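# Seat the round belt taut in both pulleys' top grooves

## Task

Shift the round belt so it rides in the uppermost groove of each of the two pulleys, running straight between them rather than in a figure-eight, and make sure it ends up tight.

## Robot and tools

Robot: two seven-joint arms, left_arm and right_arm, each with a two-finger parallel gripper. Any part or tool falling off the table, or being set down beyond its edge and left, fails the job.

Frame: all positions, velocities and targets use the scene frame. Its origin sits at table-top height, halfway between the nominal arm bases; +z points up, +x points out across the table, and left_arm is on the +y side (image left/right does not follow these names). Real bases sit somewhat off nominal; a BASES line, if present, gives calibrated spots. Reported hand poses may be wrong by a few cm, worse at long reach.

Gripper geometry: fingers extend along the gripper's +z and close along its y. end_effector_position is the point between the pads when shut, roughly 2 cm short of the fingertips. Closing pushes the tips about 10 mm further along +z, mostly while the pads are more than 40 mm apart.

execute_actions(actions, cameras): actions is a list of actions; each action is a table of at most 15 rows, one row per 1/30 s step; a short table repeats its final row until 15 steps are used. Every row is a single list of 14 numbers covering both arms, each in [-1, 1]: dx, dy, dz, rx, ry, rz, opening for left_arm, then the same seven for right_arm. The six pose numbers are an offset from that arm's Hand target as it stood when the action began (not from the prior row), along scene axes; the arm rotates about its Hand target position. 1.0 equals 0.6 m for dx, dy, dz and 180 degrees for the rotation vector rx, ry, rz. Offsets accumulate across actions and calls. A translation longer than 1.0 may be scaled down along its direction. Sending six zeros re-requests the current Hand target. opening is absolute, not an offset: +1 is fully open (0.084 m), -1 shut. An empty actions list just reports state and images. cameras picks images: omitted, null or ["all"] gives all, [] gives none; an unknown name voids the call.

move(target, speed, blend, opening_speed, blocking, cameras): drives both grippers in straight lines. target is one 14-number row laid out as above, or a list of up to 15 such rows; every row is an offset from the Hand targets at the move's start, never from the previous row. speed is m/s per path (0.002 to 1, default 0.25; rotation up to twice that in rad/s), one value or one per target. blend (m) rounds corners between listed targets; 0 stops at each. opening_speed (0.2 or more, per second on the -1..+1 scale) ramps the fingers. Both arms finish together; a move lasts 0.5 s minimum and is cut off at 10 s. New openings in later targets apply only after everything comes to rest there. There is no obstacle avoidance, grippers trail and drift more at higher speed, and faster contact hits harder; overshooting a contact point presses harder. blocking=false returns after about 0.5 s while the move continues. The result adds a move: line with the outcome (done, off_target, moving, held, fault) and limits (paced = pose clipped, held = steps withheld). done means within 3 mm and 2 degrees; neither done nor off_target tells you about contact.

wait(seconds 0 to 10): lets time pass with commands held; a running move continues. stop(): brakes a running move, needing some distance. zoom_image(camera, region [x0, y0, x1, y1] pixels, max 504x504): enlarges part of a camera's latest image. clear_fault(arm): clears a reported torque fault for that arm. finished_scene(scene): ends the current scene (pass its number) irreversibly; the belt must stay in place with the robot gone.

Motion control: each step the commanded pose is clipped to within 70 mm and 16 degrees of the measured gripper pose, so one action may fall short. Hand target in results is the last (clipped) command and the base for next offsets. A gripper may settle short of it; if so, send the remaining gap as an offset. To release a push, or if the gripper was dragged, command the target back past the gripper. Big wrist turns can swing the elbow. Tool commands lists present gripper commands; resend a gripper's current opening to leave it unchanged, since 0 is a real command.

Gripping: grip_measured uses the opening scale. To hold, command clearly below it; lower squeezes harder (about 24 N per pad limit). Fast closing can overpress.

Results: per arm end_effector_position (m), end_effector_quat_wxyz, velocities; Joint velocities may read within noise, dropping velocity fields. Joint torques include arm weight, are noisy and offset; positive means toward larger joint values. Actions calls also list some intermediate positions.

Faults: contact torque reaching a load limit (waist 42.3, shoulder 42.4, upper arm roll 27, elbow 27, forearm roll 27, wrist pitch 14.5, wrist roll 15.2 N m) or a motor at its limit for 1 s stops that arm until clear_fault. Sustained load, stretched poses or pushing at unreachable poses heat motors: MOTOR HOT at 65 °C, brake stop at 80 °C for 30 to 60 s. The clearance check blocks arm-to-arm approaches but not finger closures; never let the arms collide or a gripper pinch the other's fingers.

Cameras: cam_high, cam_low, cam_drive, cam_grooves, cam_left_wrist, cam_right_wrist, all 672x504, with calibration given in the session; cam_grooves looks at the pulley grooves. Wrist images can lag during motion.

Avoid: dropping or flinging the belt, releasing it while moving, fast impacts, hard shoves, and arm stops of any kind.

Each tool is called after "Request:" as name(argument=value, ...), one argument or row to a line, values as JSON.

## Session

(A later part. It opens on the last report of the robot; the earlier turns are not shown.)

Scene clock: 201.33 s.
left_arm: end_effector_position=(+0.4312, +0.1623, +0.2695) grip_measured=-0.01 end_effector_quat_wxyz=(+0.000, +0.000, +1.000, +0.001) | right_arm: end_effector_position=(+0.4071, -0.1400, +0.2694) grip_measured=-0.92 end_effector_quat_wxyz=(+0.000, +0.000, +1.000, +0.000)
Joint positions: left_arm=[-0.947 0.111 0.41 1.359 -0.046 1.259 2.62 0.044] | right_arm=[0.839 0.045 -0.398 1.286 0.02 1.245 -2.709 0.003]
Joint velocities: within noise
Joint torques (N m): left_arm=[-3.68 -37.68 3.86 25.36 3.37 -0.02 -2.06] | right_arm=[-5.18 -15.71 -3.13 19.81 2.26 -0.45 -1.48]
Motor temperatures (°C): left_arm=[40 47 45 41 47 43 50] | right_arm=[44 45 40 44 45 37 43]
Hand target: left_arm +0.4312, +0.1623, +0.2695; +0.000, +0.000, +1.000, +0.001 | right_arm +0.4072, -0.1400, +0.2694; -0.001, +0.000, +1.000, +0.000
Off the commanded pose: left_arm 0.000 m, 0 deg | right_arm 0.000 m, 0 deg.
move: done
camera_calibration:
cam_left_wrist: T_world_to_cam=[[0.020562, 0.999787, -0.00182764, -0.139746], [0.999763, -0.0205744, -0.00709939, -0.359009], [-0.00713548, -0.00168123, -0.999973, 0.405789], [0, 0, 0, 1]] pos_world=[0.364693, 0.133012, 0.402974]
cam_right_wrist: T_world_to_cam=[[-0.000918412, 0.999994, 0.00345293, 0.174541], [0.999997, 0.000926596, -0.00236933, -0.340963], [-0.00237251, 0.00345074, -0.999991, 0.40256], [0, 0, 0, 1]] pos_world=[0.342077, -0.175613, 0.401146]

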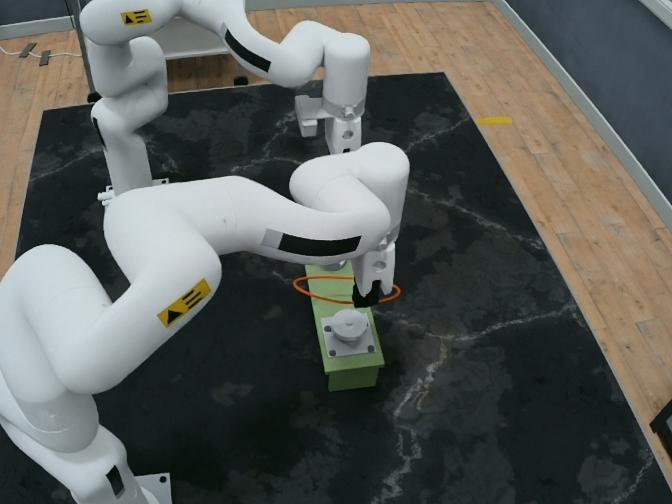

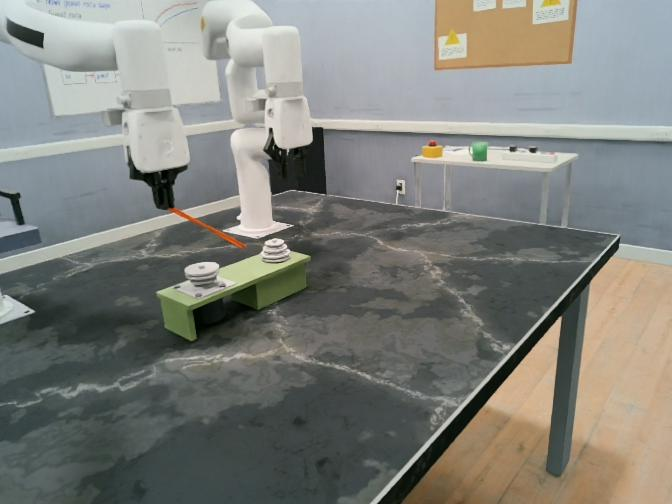

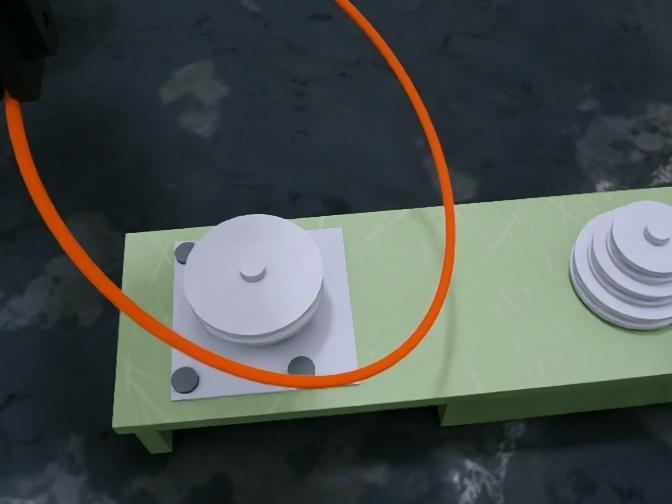

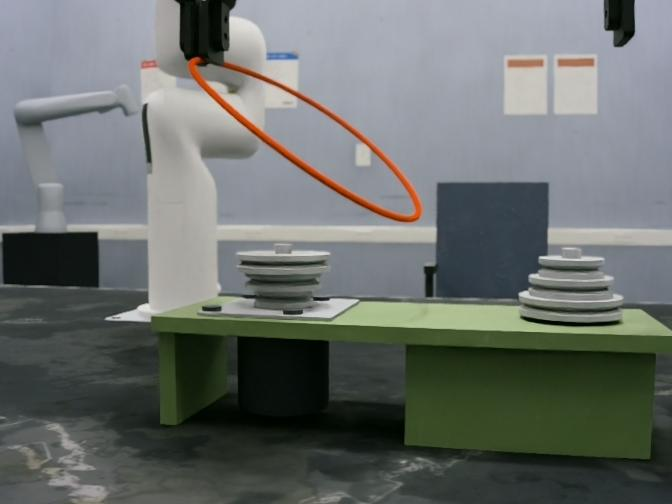

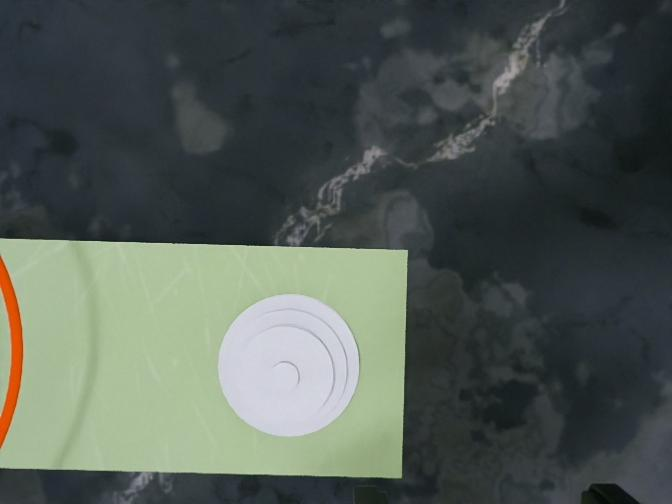

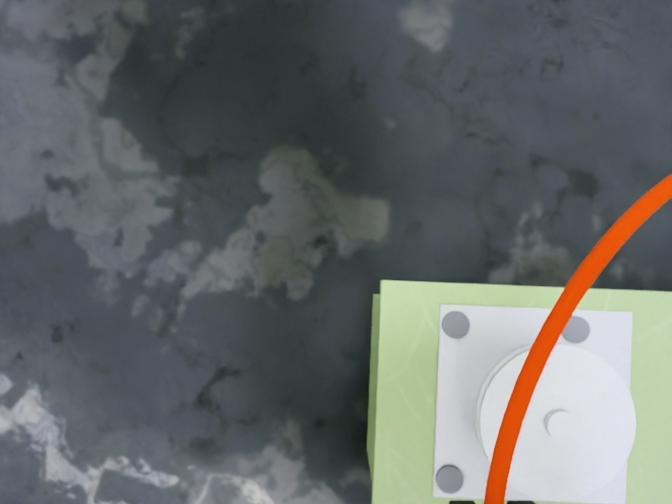

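Request:
move(
  target=[
    [-0.055,-0.18,-0.0,0,0,0,-0.3,0,0,0,0,0,0.0,-1],
    [-0.055,-0.2533,-0.06,0,0,0,-0.3,0,0,0,0,0,0,-1],
  ],
  speed=0.12,
)

Scene clock: 212.53 s.
left_arm: end_effector_position=(+0.3983, +0.0103, +0.2335) grip_measured=-0.32 end_effector_quat_wxyz=(+0.000, +0.000, +1.000, +0.001) | right_arm: end_effector_position=(+0.4072, -0.1400, +0.2694) grip_measured=-0.92 end_effector_quat_wxyz=(-0.001, +0.000, +1.000, +0.000)
Joint positions: left_arm=[-1.06 0.379 0.301 1.609 -0.115 1.249 2.404 0.03] | right_arm=[0.839 0.045 -0.398 1.286 0.02 1.245 -2.709 0.003]
Joint velocities: within noise
Joint torques (N m): left_arm=[-2.98 -26.77 0.07 25.73 -3.25 -2.72 -2.18] | right_arm=[-4.5 -17.26 -2.2 17.46 1.73 -1.59 -1.32]
Motor temperatures (°C): left_arm=[40 47 45 42 47 43 50] | right_arm=[44 45 40 44 45 37 43]
Hand target: left_arm +0.3982, +0.0103, +0.2335; +0.000, +0.000, +1.000, +0.001 | right_arm +0.4072, -0.1400, +0.2694; -0.001, +0.000, +1.000, +0.000
Off the commanded pose: left_arm 0.000 m, 0 deg | right_arm 0.000 m, 0 deg.
move: done
camera_calibration:
cam_left_wrist: T_world_to_cam=[[0.0205619, 0.999787, -0.00192556, 0.0128704], [0.999764, -0.0205749, -0.00699735, -0.329436], [-0.00703548, -0.00178123, -0.999974, 0.369364], [0, 0, 0, 1]] pos_world=[0.331692, -0.0189879, 0.367073]
cam_right_wrist: T_world_to_cam=[[-0.0010184, 0.999994, 0.00345366, 0.174575], [0.999997, 0.00102659, -0.00236961, -0.340946], [-0.00237314, 0.00345123, -0.999991, 0.402561], [0, 0, 0, 1]] pos_world=[0.342078, -0.175613, 0.401146]

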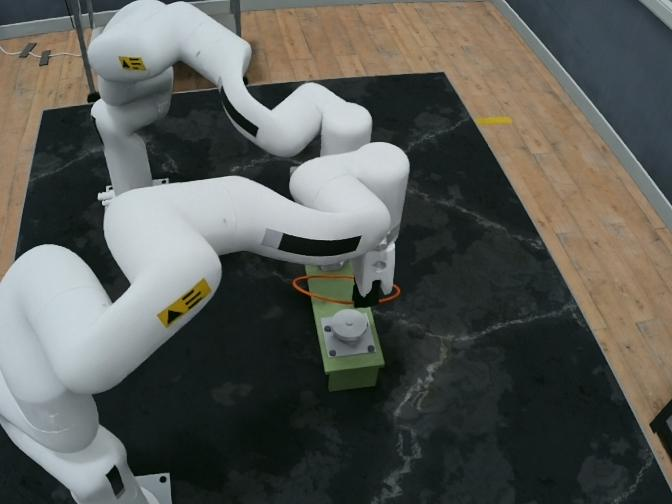

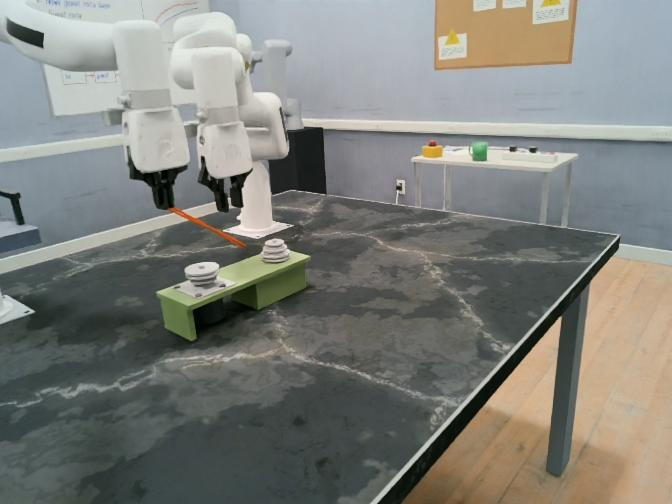

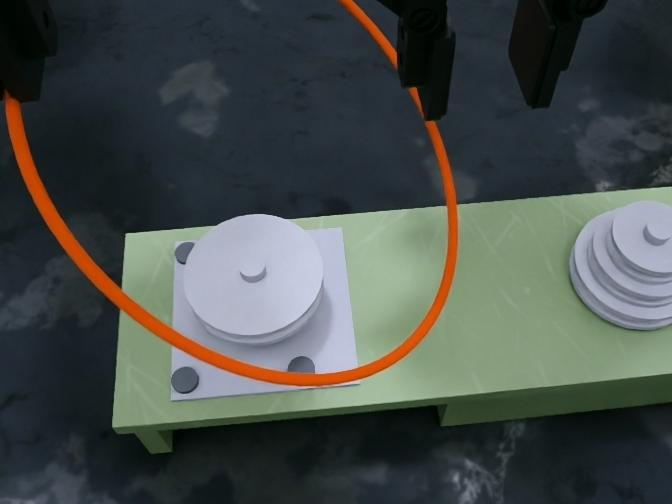

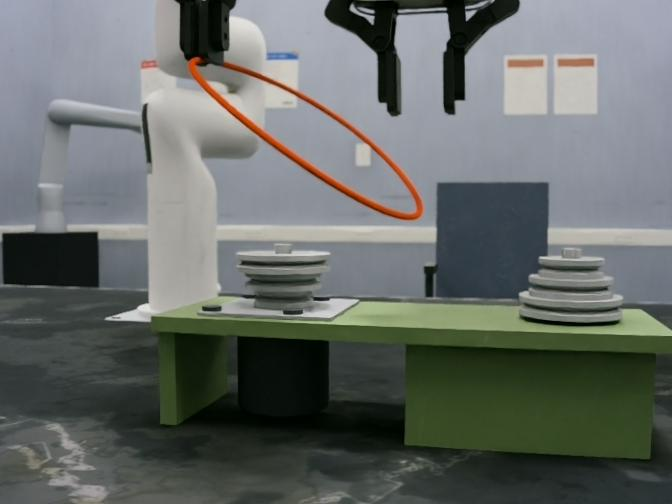

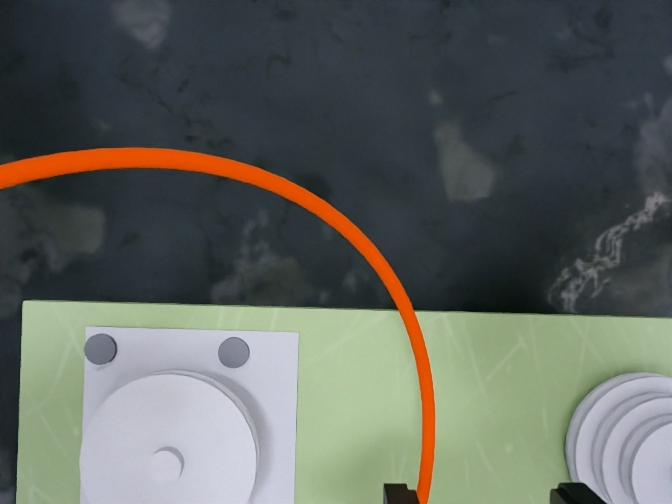

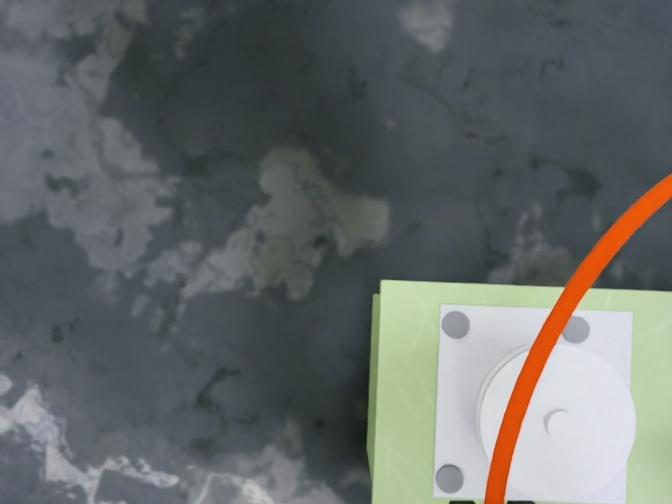

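Request:
move(
  target=[0,-0.0067,-0.118,0,0,0,-0.3,0,0,0,0,0,0,-1],
  speed=0.1,
  cameras=["cam_grooves","cam_drive","cam_left_wrist"],
)

Scene clock: 217.50 s.
left_arm: end_effector_position=(+0.3982, +0.0063, +0.1627) grip_measured=-0.32 end_effector_quat_wxyz=(+0.000, +0.000, +1.000, +0.001) | right_arm: end_effector_position=(+0.4072, -0.1400, +0.2694) grip_measured=-0.92 end_effector_quat_wxyz=(-0.001, +0.000, +1.000, +0.000)
Joint positions: left_arm=[-1.061 0.44 0.29 1.492 -0.138 1.073 2.415 0.03] | right_arm=[0.839 0.045 -0.398 1.286 0.02 1.245 -2.709 0.003]
Joint velocities: within noise
Joint torques (N m): left_arm=[4.58 -28.31 0.23 18.98 -3.2 -3.1 2.23] | right_arm=[-4.28 -17.45 -1.47 16.56 2.01 -2.31 -1.29]
Motor temperatures (°C): left_arm=[40 47 44 42 47 43 50] | right_arm=[44 45 40 44 45 37 43]
Hand target: left_arm +0.3982, +0.0063, +0.1627; +0.000, +0.000, +1.000, +0.001 | right_arm +0.4072, -0.1400, +0.2694; -0.001, +0.000, +1.000, +0.000
Off the commanded pose: left_arm 0.000 m, 0 deg | right_arm 0.000 m, 0 deg.
move: done
camera_calibration:
cam_left_wrist: T_world_to_cam=[[0.0205619, 0.999787, -0.00182558, 0.0167039], [0.999764, -0.0205742, -0.00699941, -0.330013], [-0.00703548, -0.00168123, -0.999974, 0.298561], [0, 0, 0, 1]] pos_world=[0.331692, -0.0229881, 0.296274]
Images, in order (width x height): cam_drive 672x504, cam_grooves 672x504, cam_left_wrist 672x504.

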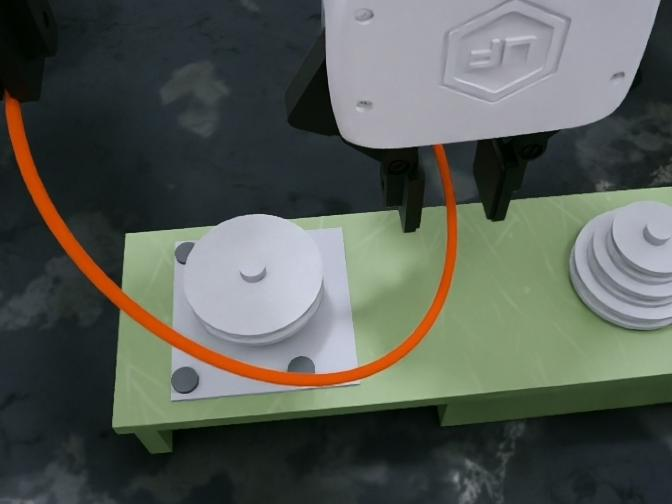

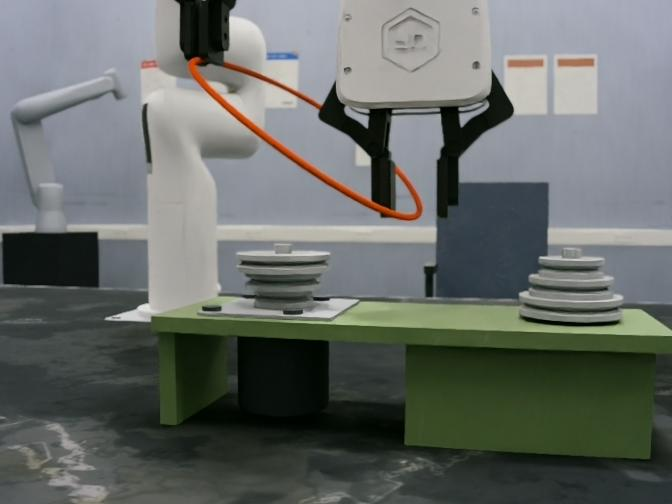

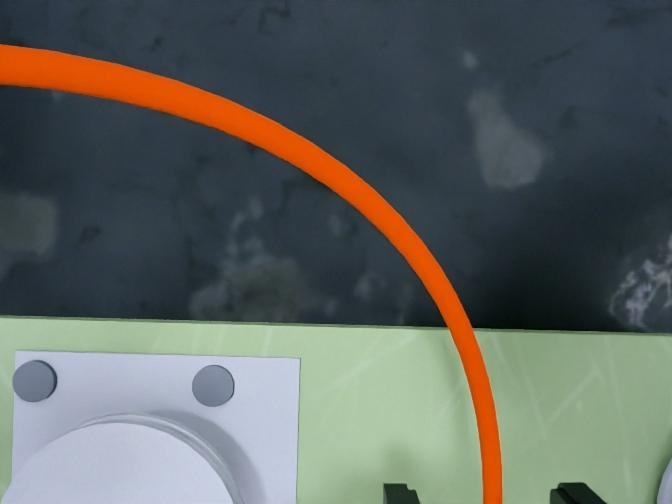

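Request:
move(
  target=[
    [0.013,0,0,0,0,0,-0.3,0,0,0,0,0,0,-1],
    [0.013,0.0,0,0,0,0,-1,0,0,0,0,0,0,-1],
  ],
  speed=0.1,
  opening_speed=0.5,
  cameras=["cam_grooves","cam_drive","cam_left_wrist"],
)

Request:
zoom_image(
  camera="cam_grooves",
  region=[300, 120, 540, 280],
)

Scene clock: 225.17 s.
left_arm: end_effector_position=(+0.4060, +0.0063, +0.1627) grip_measured=-0.92 end_effector_quat_wxyz=(+0.000, +0.000, +1.000, +0.001) | right_arm: end_effector_position=(+0.4072, -0.1400, +0.2694) grip_measured=-0.92 end_effector_quat_wxyz=(-0.001, +0.000, +1.000, +0.000)
Joint positions: left_arm=[-1.049 0.459 0.29 1.519 -0.144 1.083 2.426 0.004] | right_arm=[0.839 0.045 -0.398 1.286 0.02 1.245 -2.709 0.003]
Joint velocities: within noise
Joint torques (N m): left_arm=[4.3 -29.58 5.56 23.75 -3.28 -0.25 2.16] | right_arm=[-3.71 -18.12 -0.86 15.69 2.18 -2.32 -1.32]
Motor temperatures (°C): left_arm=[40 47 44 42 47 43 50] | right_arm=[44 45 40 44 45 37 43]
Hand target: left_arm +0.4060, +0.0063, +0.1627; +0.000, +0.000, +1.000, +0.001 | right_arm +0.4072, -0.1400, +0.2694; -0.001, +0.000, +1.000, +0.000
Off the commanded pose: left_arm 0.000 m, 0 deg | right_arm 0.000 m, 0 deg.
move: done
camera_calibration:
cam_left_wrist: T_world_to_cam=[[0.020562, 0.999787, -0.00182764, 0.0165439], [0.999763, -0.0205744, -0.00709939, -0.337783], [-0.00713548, -0.00168123, -0.999973, 0.29855], [0, 0, 0, 1]] pos_world=[0.339493, -0.0229881, 0.296174]
Images, in order (width x height): cam_drive 672x504, cam_grooves 672x504, cam_left_wrist 672x504.

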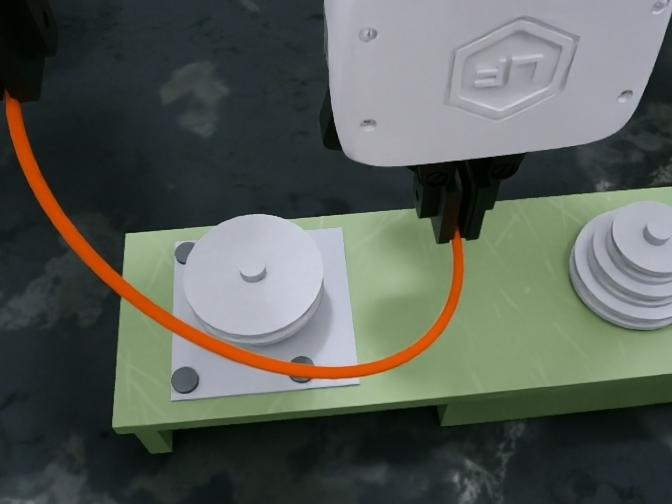

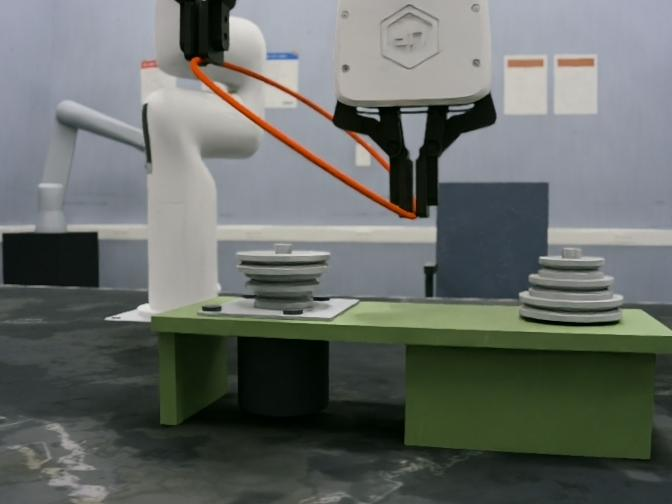

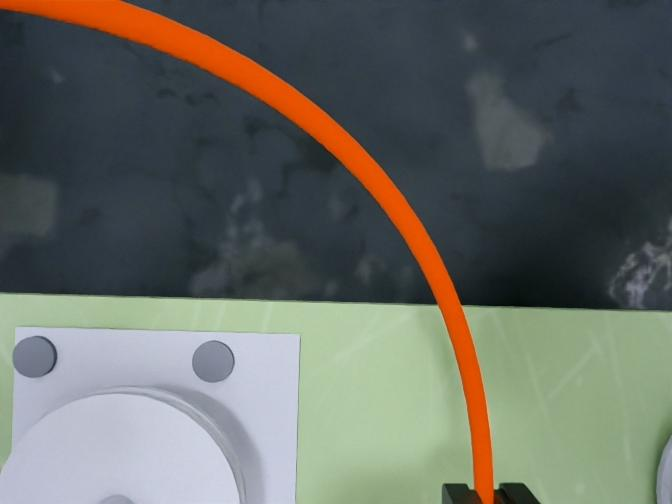

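Scaled by 2.100 from the camera's 672x504 image, which has a finer 960x720 frame.

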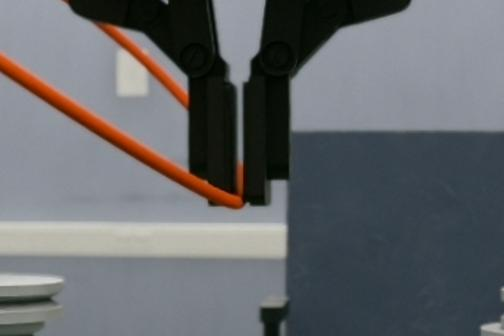

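Request:
move(
  target=[
    [0.0,0.08,0.008,0,0,0,-1,0,0.0,-0.08,0,0,0,-1],
    [0.0,0.155,0.008,0,0,0,-1,0,0.00,-0.17,0,0,0,-1],
  ],
  speed=0.08,
)

Request:
zoom_image(
  camera="cam_grooves",
  region=[180, 180, 420, 340],
)

Request:
zoom_image(
  camera="cam_grooves",
  region=[420, 180, 660, 340],
)

Scene clock: 239.27 s.
left_arm: end_effector_position=(+0.4060, +0.0992, +0.1675) grip_measured=-0.92 end_effector_quat_wxyz=(+0.000, +0.000, +1.000, +0.001) | right_arm: end_effector_position=(+0.4072, -0.1400, +0.1674) grip_measured=-0.92 end_effector_quat_wxyz=(+0.000, +0.000, +1.000, +0.000)
Joint positions: left_arm=[-1.008 0.245 0.347 1.229 -0.097 1.001 2.528 0.004] | right_arm=[0.832 0.135 -0.396 1.088 0.064 0.964 -2.742 0.004]
Joint velocities: within noise
Joint torques (N m): left_arm=[5.72 -41.31 5.86 18.38 3.71 -2.92 2.12] | right_arm=[-6.21 -16.55 -0.28 11.49 2.01 -3.21 -1.23]
Motor temperatures (°C): left_arm=[40 47 44 42 47 43 50] | right_arm=[44 45 40 44 45 37 43]
Hand target: left_arm +0.4060, +0.0993, +0.1675; +0.000, +0.000, +1.000, +0.001 | right_arm +0.4072, -0.1400, +0.1674; -0.001, +0.000, +1.000, +0.000
Off the commanded pose: left_arm 0.000 m, 0 deg | right_arm 0.000 m, 0 deg.
move: done
camera_calibration:
cam_left_wrist: T_world_to_cam=[[0.020562, 0.999787, -0.00182764, -0.0763275], [0.999763, -0.0205744, -0.00709939, -0.335837], [-0.00713548, -0.00168123, -0.999973, 0.303506], [0, 0, 0, 1]] pos_world=[0.339493, 0.0699119, 0.300974]
cam_right_wrist: T_world_to_cam=[[-0.0010184, 0.999994, 0.00345366, 0.174927], [0.999997, 0.00102659, -0.00236961, -0.341187], [-0.00237314, 0.00345123, -0.999991, 0.300561], [0, 0, 0, 1]] pos_world=[0.342078, -0.175613, 0.299146]

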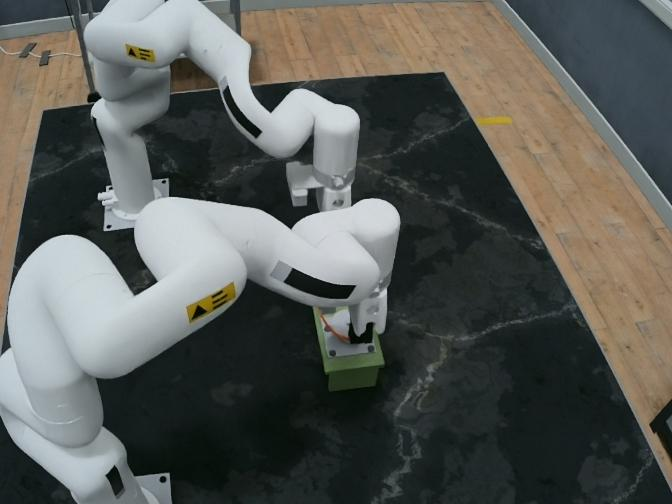

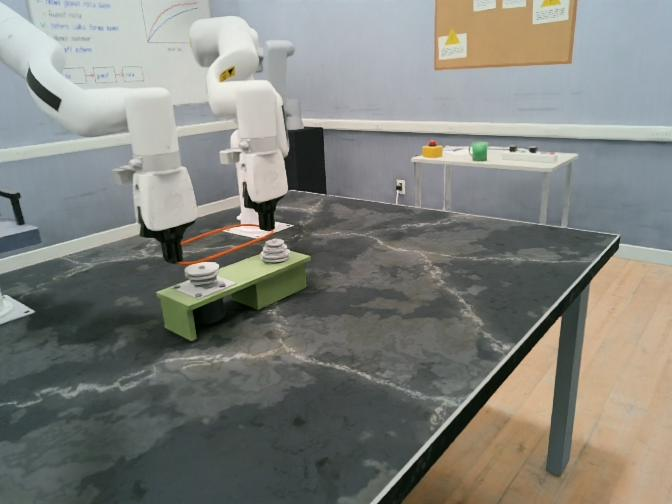

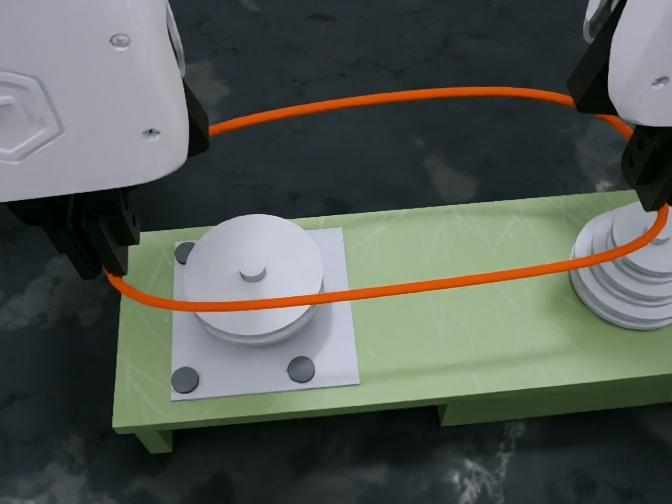

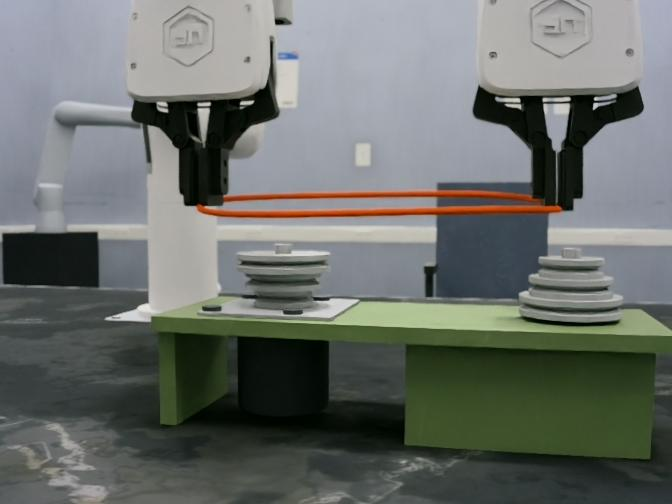

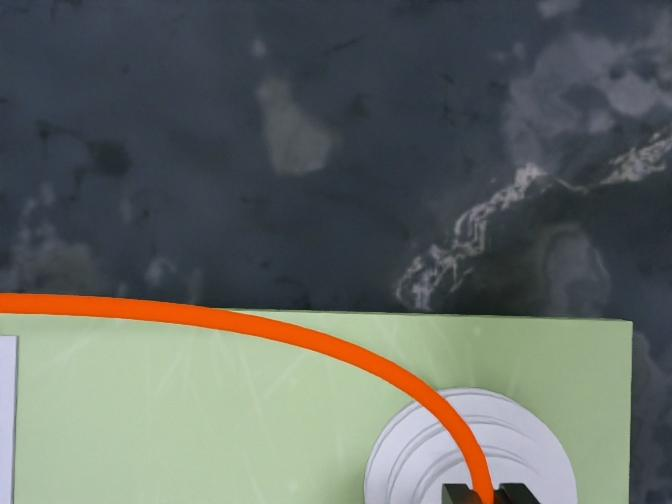

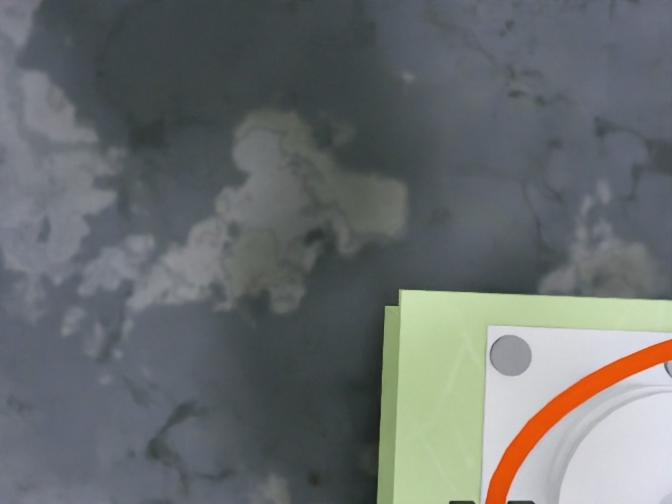

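Scaled by 2.100 from the camera's 672x504 image, which has a finer 960x720 frame.

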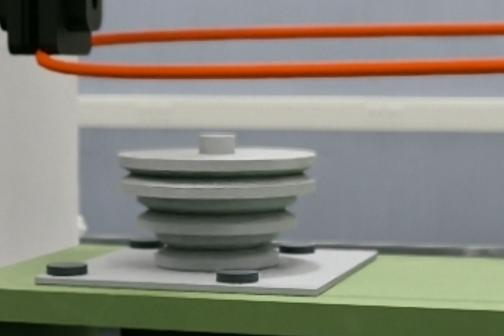

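Scaled by 2.100 from the camera's 672x504 image, which has a finer 960x720 frame.

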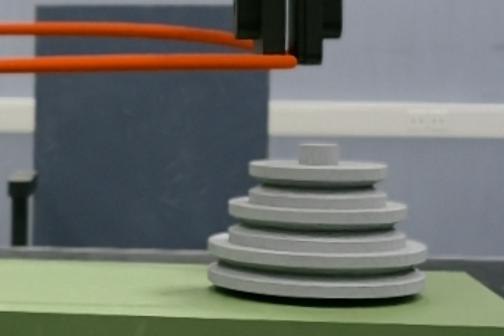

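Request:
move(
  target=[
    [0.0,0.00,-0.021,0,0,0,-1,0,0.0,-0.065,0,0,0,-1],
  ],
  speed=0.06,
  cameras=["cam_grooves","cam_drive","cam_right_wrist"],
)

Request:
zoom_image(
  camera="cam_grooves",
  region=[180, 180, 420, 340],
)

Scene clock: 246.40 s.
left_arm: end_effector_position=(+0.4060, +0.0993, +0.1549) grip_measured=-0.92 end_effector_quat_wxyz=(+0.000, +0.000, +1.000, +0.001) | right_arm: end_effector_position=(+0.4072, -0.1400, +0.1284) grip_measured=-0.92 end_effector_quat_wxyz=(+0.000, +0.000, +1.000, +0.000)
Joint positions: left_arm=[-1.006 0.261 0.344 1.211 -0.105 0.969 2.533 0.004] | right_arm=[0.825 0.195 -0.389 1.038 0.099 0.861 -2.767 0.004]
Joint velocities: within noise
Joint torques (N m): left_arm=[5.7 -22.27 0.91 18.06 -2.78 -2.96 2.19] | right_arm=[-6.09 -16.66 -1.08 10.17 1.89 -3.06 -1.37]
Motor temperatures (°C): left_arm=[40 47 44 41 47 43 50] | right_arm=[44 45 40 43 45 37 43]
Hand target: left_arm +0.4060, +0.0993, +0.1549; +0.000, +0.000, +1.000, +0.001 | right_arm +0.4072, -0.1400, +0.1284; -0.001, +0.000, +1.000, +0.000
Off the commanded pose: left_arm 0.000 m, 0 deg | right_arm 0.000 m, 0 deg.
move: done
camera_calibration:
cam_right_wrist: T_world_to_cam=[[-0.0010184, 0.999994, 0.00345366, 0.175062], [0.999997, 0.00102659, -0.00236961, -0.34128], [-0.00237314, 0.00345123, -0.999991, 0.261562], [0, 0, 0, 1]] pos_world=[0.342078, -0.175613, 0.260146]
Images, in order (width x height): cam_drive 672x504, cam_grooves 672x504, cam_right_wrist 672x504.

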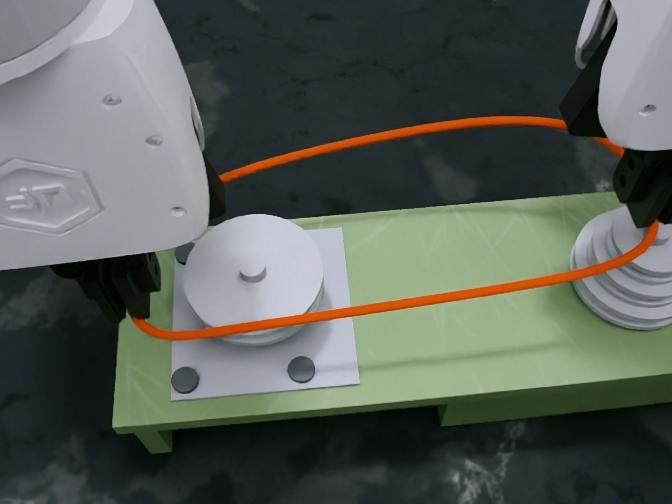

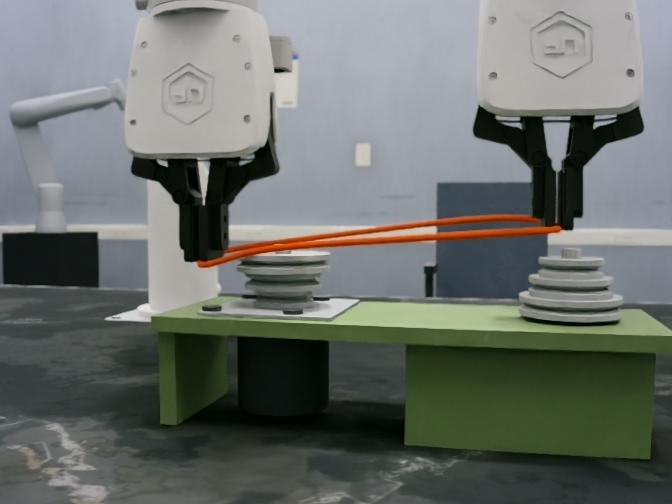

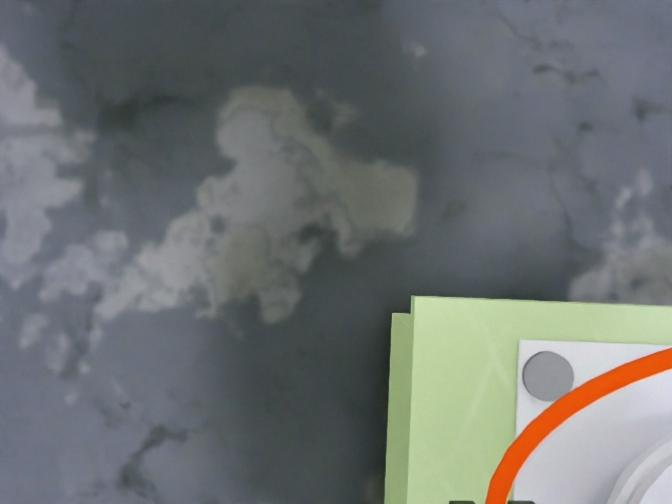

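Scaled by 2.100 from the camera's 672x504 image, which has a finer 960x720 frame.

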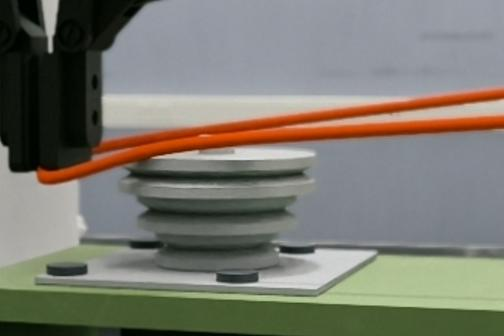

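Request:
move(
  target=[
    [0.0,0.035,0,0,0,0,-1,0,0.035,0,0,0,0,-1],
  ],
  speed=0.04,
  cameras=["cam_grooves","cam_drive","cam_right_wrist"],
)

Request:
zoom_image(
  camera="cam_grooves",
  region=[180, 180, 420, 340],
)

Scene clock: 251.87 s.
left_arm: end_effector_position=(+0.4061, +0.1202, +0.1549) grip_measured=-0.92 end_effector_quat_wxyz=(+0.000, +0.000, +1.000, +0.001) | right_arm: end_effector_position=(+0.4197, -0.1439, +0.1305) grip_measured=-0.92 end_effector_quat_wxyz=(+0.004, +0.026, +1.000, -0.004)
Joint positions: left_arm=[-0.993 0.219 0.359 1.156 -0.093 0.953 2.557 0.003] | right_arm=[0.842 0.224 -0.425 1.076 0.106 0.871 -2.734 0.004]
Joint velocities: within noise
Joint torques (N m): left_arm=[7.11 -38.84 6.84 15.42 4.54 -0.42 2.09] | right_arm=[1.86 -23.96 -12.57 14.68 0.79 -1.58 0.06]
Motor temperatures (°C): left_arm=[40 47 44 41 47 43 49] | right_arm=[44 45 40 43 45 37 43]
Hand target: left_arm +0.4060, +0.1203, +0.1549; +0.000, +0.000, +1.000, +0.001 | right_arm +0.4197, -0.1439, +0.1305; +0.004, +0.026, +1.000, -0.004 (not the last commanded pose)
Tool commands: left_gripper/opening=-1.0 right_gripper/opening=-1.0
Off the commanded pose: left_arm 0.000 m, 0 deg | right_arm 0.028 m, 3 deg.
TORQUE FAULT: the external load on joint 3 (upper arm roll) of the right arm reached its load limit, and that arm stopped. The contact can be on any part of that arm beyond that joint, not only on its tool. A torque fault puts only its own arm into a fault stop. That arm's remaining commands of this call were not run. The hold on joint 3 (upper arm roll) of that arm was moved back by the arm itself, up to 3 degrees, as the stop began. That arm is still stopped at the end of this call. While its stop runs, that arm, its gripper or tool too, takes no new command.
CLEAR FAULT: the right arm stays stopped (state 4) until you call clear_fault(arm="right_arm").
End effector pose when the fault began: right_arm: position (+0.4076, -0.1206, +0.1284), quat_wxyz (-0.001, +0.001, +1.000, +0.000)
Joint positions when the fault began: right_arm=[0.843 0.224 -0.374 1.076 0.107 0.871 -2.734 0.003]
move: fault (right_arm)
camera_calibration:
cam_right_wrist: T_world_to_cam=[[0.0509578, 0.99869, -0.00470972, 0.158052], [0.998684, -0.0509287, 0.00609293, -0.361889], [0.00584509, -0.005014, -0.99997, 0.259052], [0, 0, 0, 1]] pos_world=[0.351844, -0.174976, 0.261994]
Images, in order (width x height): cam_drive 672x504, cam_grooves 672x504, cam_right_wrist 672x504.

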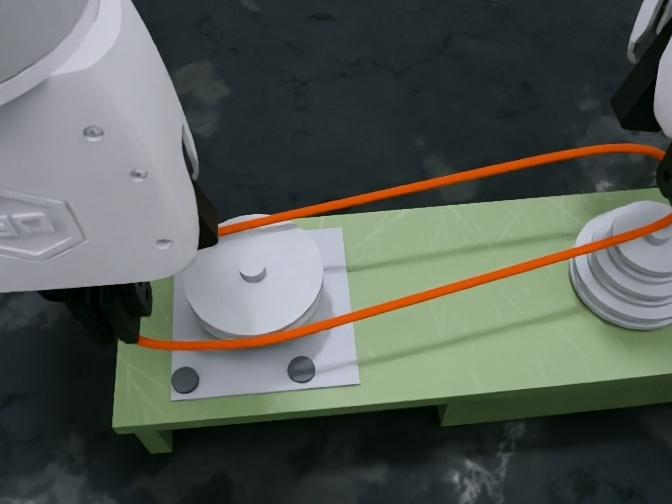

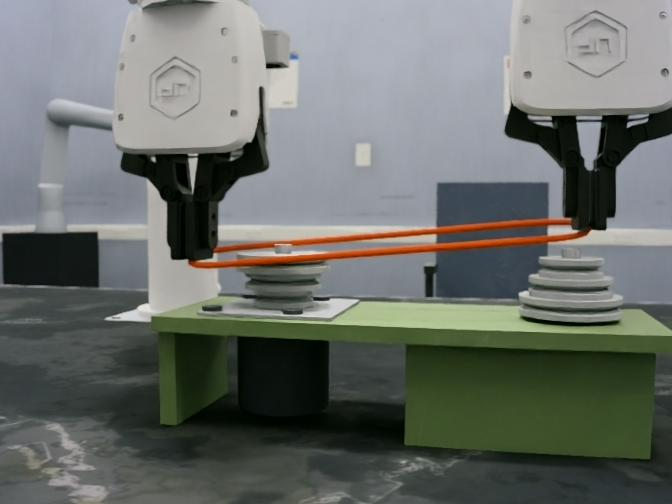

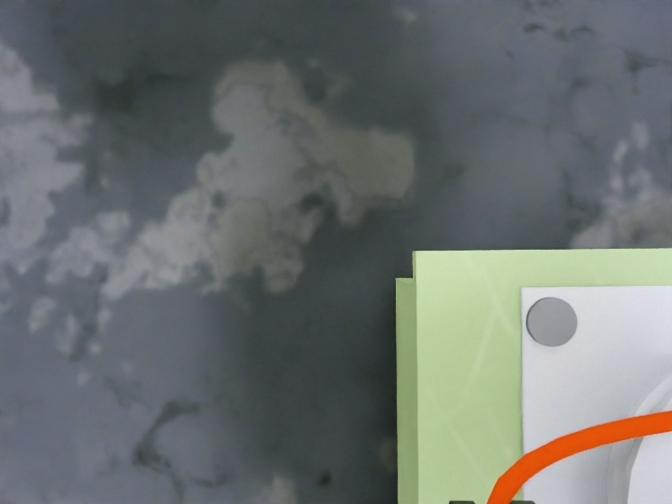

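Scaled by 2.100 from the camera's 672x504 image, which has a finer 960x720 frame.

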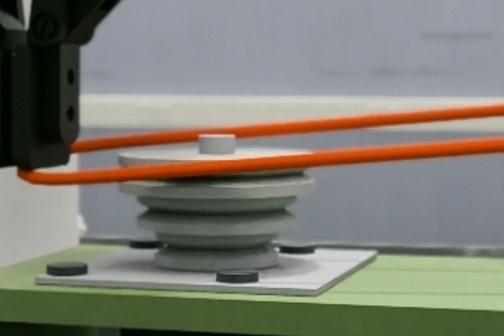

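Request:
clear_fault(
  arm="right_arm",
  cameras=[],
)

Request:
move(
  target=[
    [0,0,0,0,0,0,-1,-0.0208,0.0117,-0.006,0,0,0.0167,-1],
  ],
  speed=0.04,
  cameras=["cam_grooves","cam_drive","cam_right_wrist"],
)

Request:
zoom_image(
  camera="cam_grooves",
  region=[180, 180, 420, 340],
)

Scene clock: 275.70 s.
left_arm: end_effector_position=(+0.4060, +0.1203, +0.1549) grip_measured=-0.92 end_effector_quat_wxyz=(+0.000, +0.000, +1.000, +0.001) | right_arm: end_effector_position=(+0.4198, -0.1439, +0.1305) grip_measured=-0.92 end_effector_quat_wxyz=(+0.004, +0.026, +1.000, -0.004)
Joint positions: left_arm=[-0.993 0.22 0.359 1.156 -0.093 0.953 2.557 0.003] | right_arm=[0.842 0.224 -0.425 1.076 0.106 0.871 -2.734 0.004]
Joint velocities: within noise
Joint torques (N m): left_arm=[2.24 -20.83 5.41 15.19 4.67 -0.02 1.51] | right_arm=[2.09 -23.93 -12.25 14.71 0.57 -1.45 0.07]
Motor temperatures (°C): left_arm=[40 46 44 40 47 43 49] | right_arm=[44 45 41 43 45 37 43]
Hand target: left_arm +0.4060, +0.1203, +0.1549; +0.000, +0.000, +1.000, +0.001 | right_arm +0.4198, -0.1439, +0.1305; +0.004, +0.026, +1.000, -0.004 (not the last commanded pose)
Tool commands: left_gripper/opening=-1.0 right_gripper/opening=-1.0
Off the commanded pose: left_arm 0.000 m, 0 deg | right_arm 0.028 m, 3 deg.
TORQUE FAULT, CONTINUED: the right arm's stop, for the torque fault of joint 3 (upper arm roll) that an earlier result reported, is over. The call counts as one of the actions that you can send in this scene. The hold on joint 3 (upper arm roll) of that arm was moved back by the arm itself, up to 3 degrees, as the stop began. That arm's target is now where it stood when the stop ended, not its last command. That arm's gripper keeps its grip as last carried out, and that arm accepts commands again: back off and push less far.
CLEAR FAULT: your call cleared the right arm's torque fault. If a joint's load stays at its limit, that arm stops again at once.
No camera images: "cameras" was empty.

Scene clock: 276.73 s.
left_arm: end_effector_position=(+0.4060, +0.1203, +0.1549) grip_measured=-0.92 end_effector_quat_wxyz=(+0.000, +0.000, +1.000, +0.001) | right_arm: end_effector_position=(+0.4073, -0.1369, +0.1269) grip_measured=-0.92 end_effector_quat_wxyz=(+0.004, +0.000, +1.000, -0.004)
Joint positions: left_arm=[-0.993 0.22 0.359 1.156 -0.093 0.953 2.557 0.003] | right_arm=[0.857 0.202 -0.412 1.038 0.094 0.851 -2.754 0.004]
Joint velocities: within noise
Joint torques (N m): left_arm=[2.51 -20.85 5.43 16.44 4.63 -0.17 1.49] | right_arm=[4.22 -28.26 -3.17 7.88 -2.67 -1.6 -1.38]
Motor temperatures (°C): left_arm=[40 46 44 40 47 43 49] | right_arm=[44 45 41 43 45 37 43]
Hand target: left_arm +0.4060, +0.1203, +0.1549; +0.000, +0.000, +1.000, +0.001 | right_arm +0.4073, -0.1369, +0.1269; +0.004, +0.000, +1.000, -0.004
Off the commanded pose: left_arm 0.000 m, 0 deg | right_arm 0.000 m, 0 deg.
move: done
camera_calibration:
cam_right_wrist: T_world_to_cam=[[-0.00123744, 0.999988, -0.00465618, 0.173132], [0.99998, 0.00126639, 0.00621969, -0.342557], [0.00622551, -0.00464839, -0.99997, 0.255465], [0, 0, 0, 1]] pos_world=[0.341174, -0.171508, 0.258394]
Images, in order (width x height): cam_drive 672x504, cam_grooves 672x504, cam_right_wrist 672x504.

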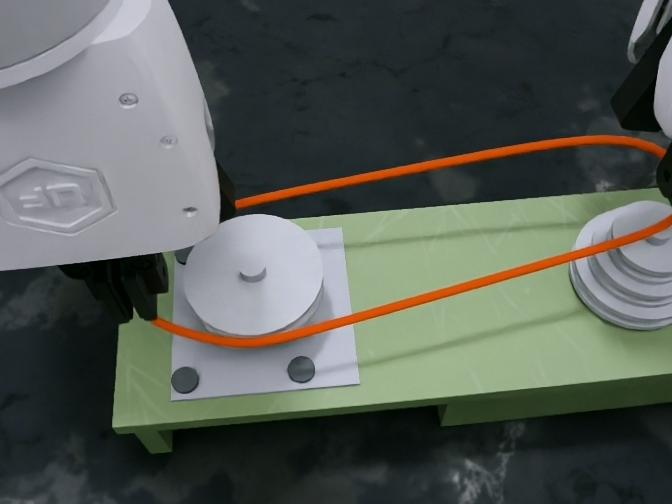

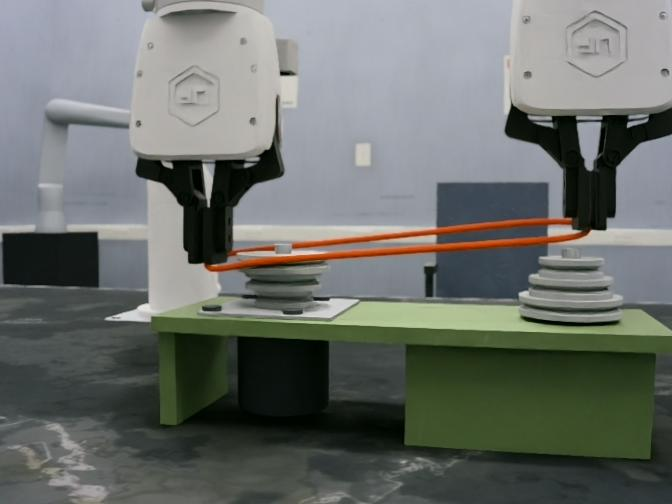

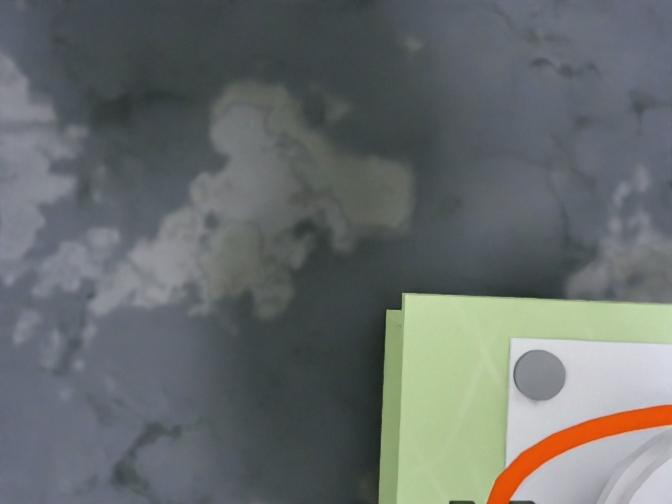

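Scaled by 2.100 from the camera's 672x504 image, which has a finer 960x720 frame.

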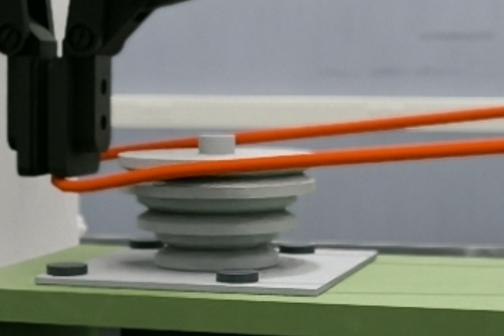

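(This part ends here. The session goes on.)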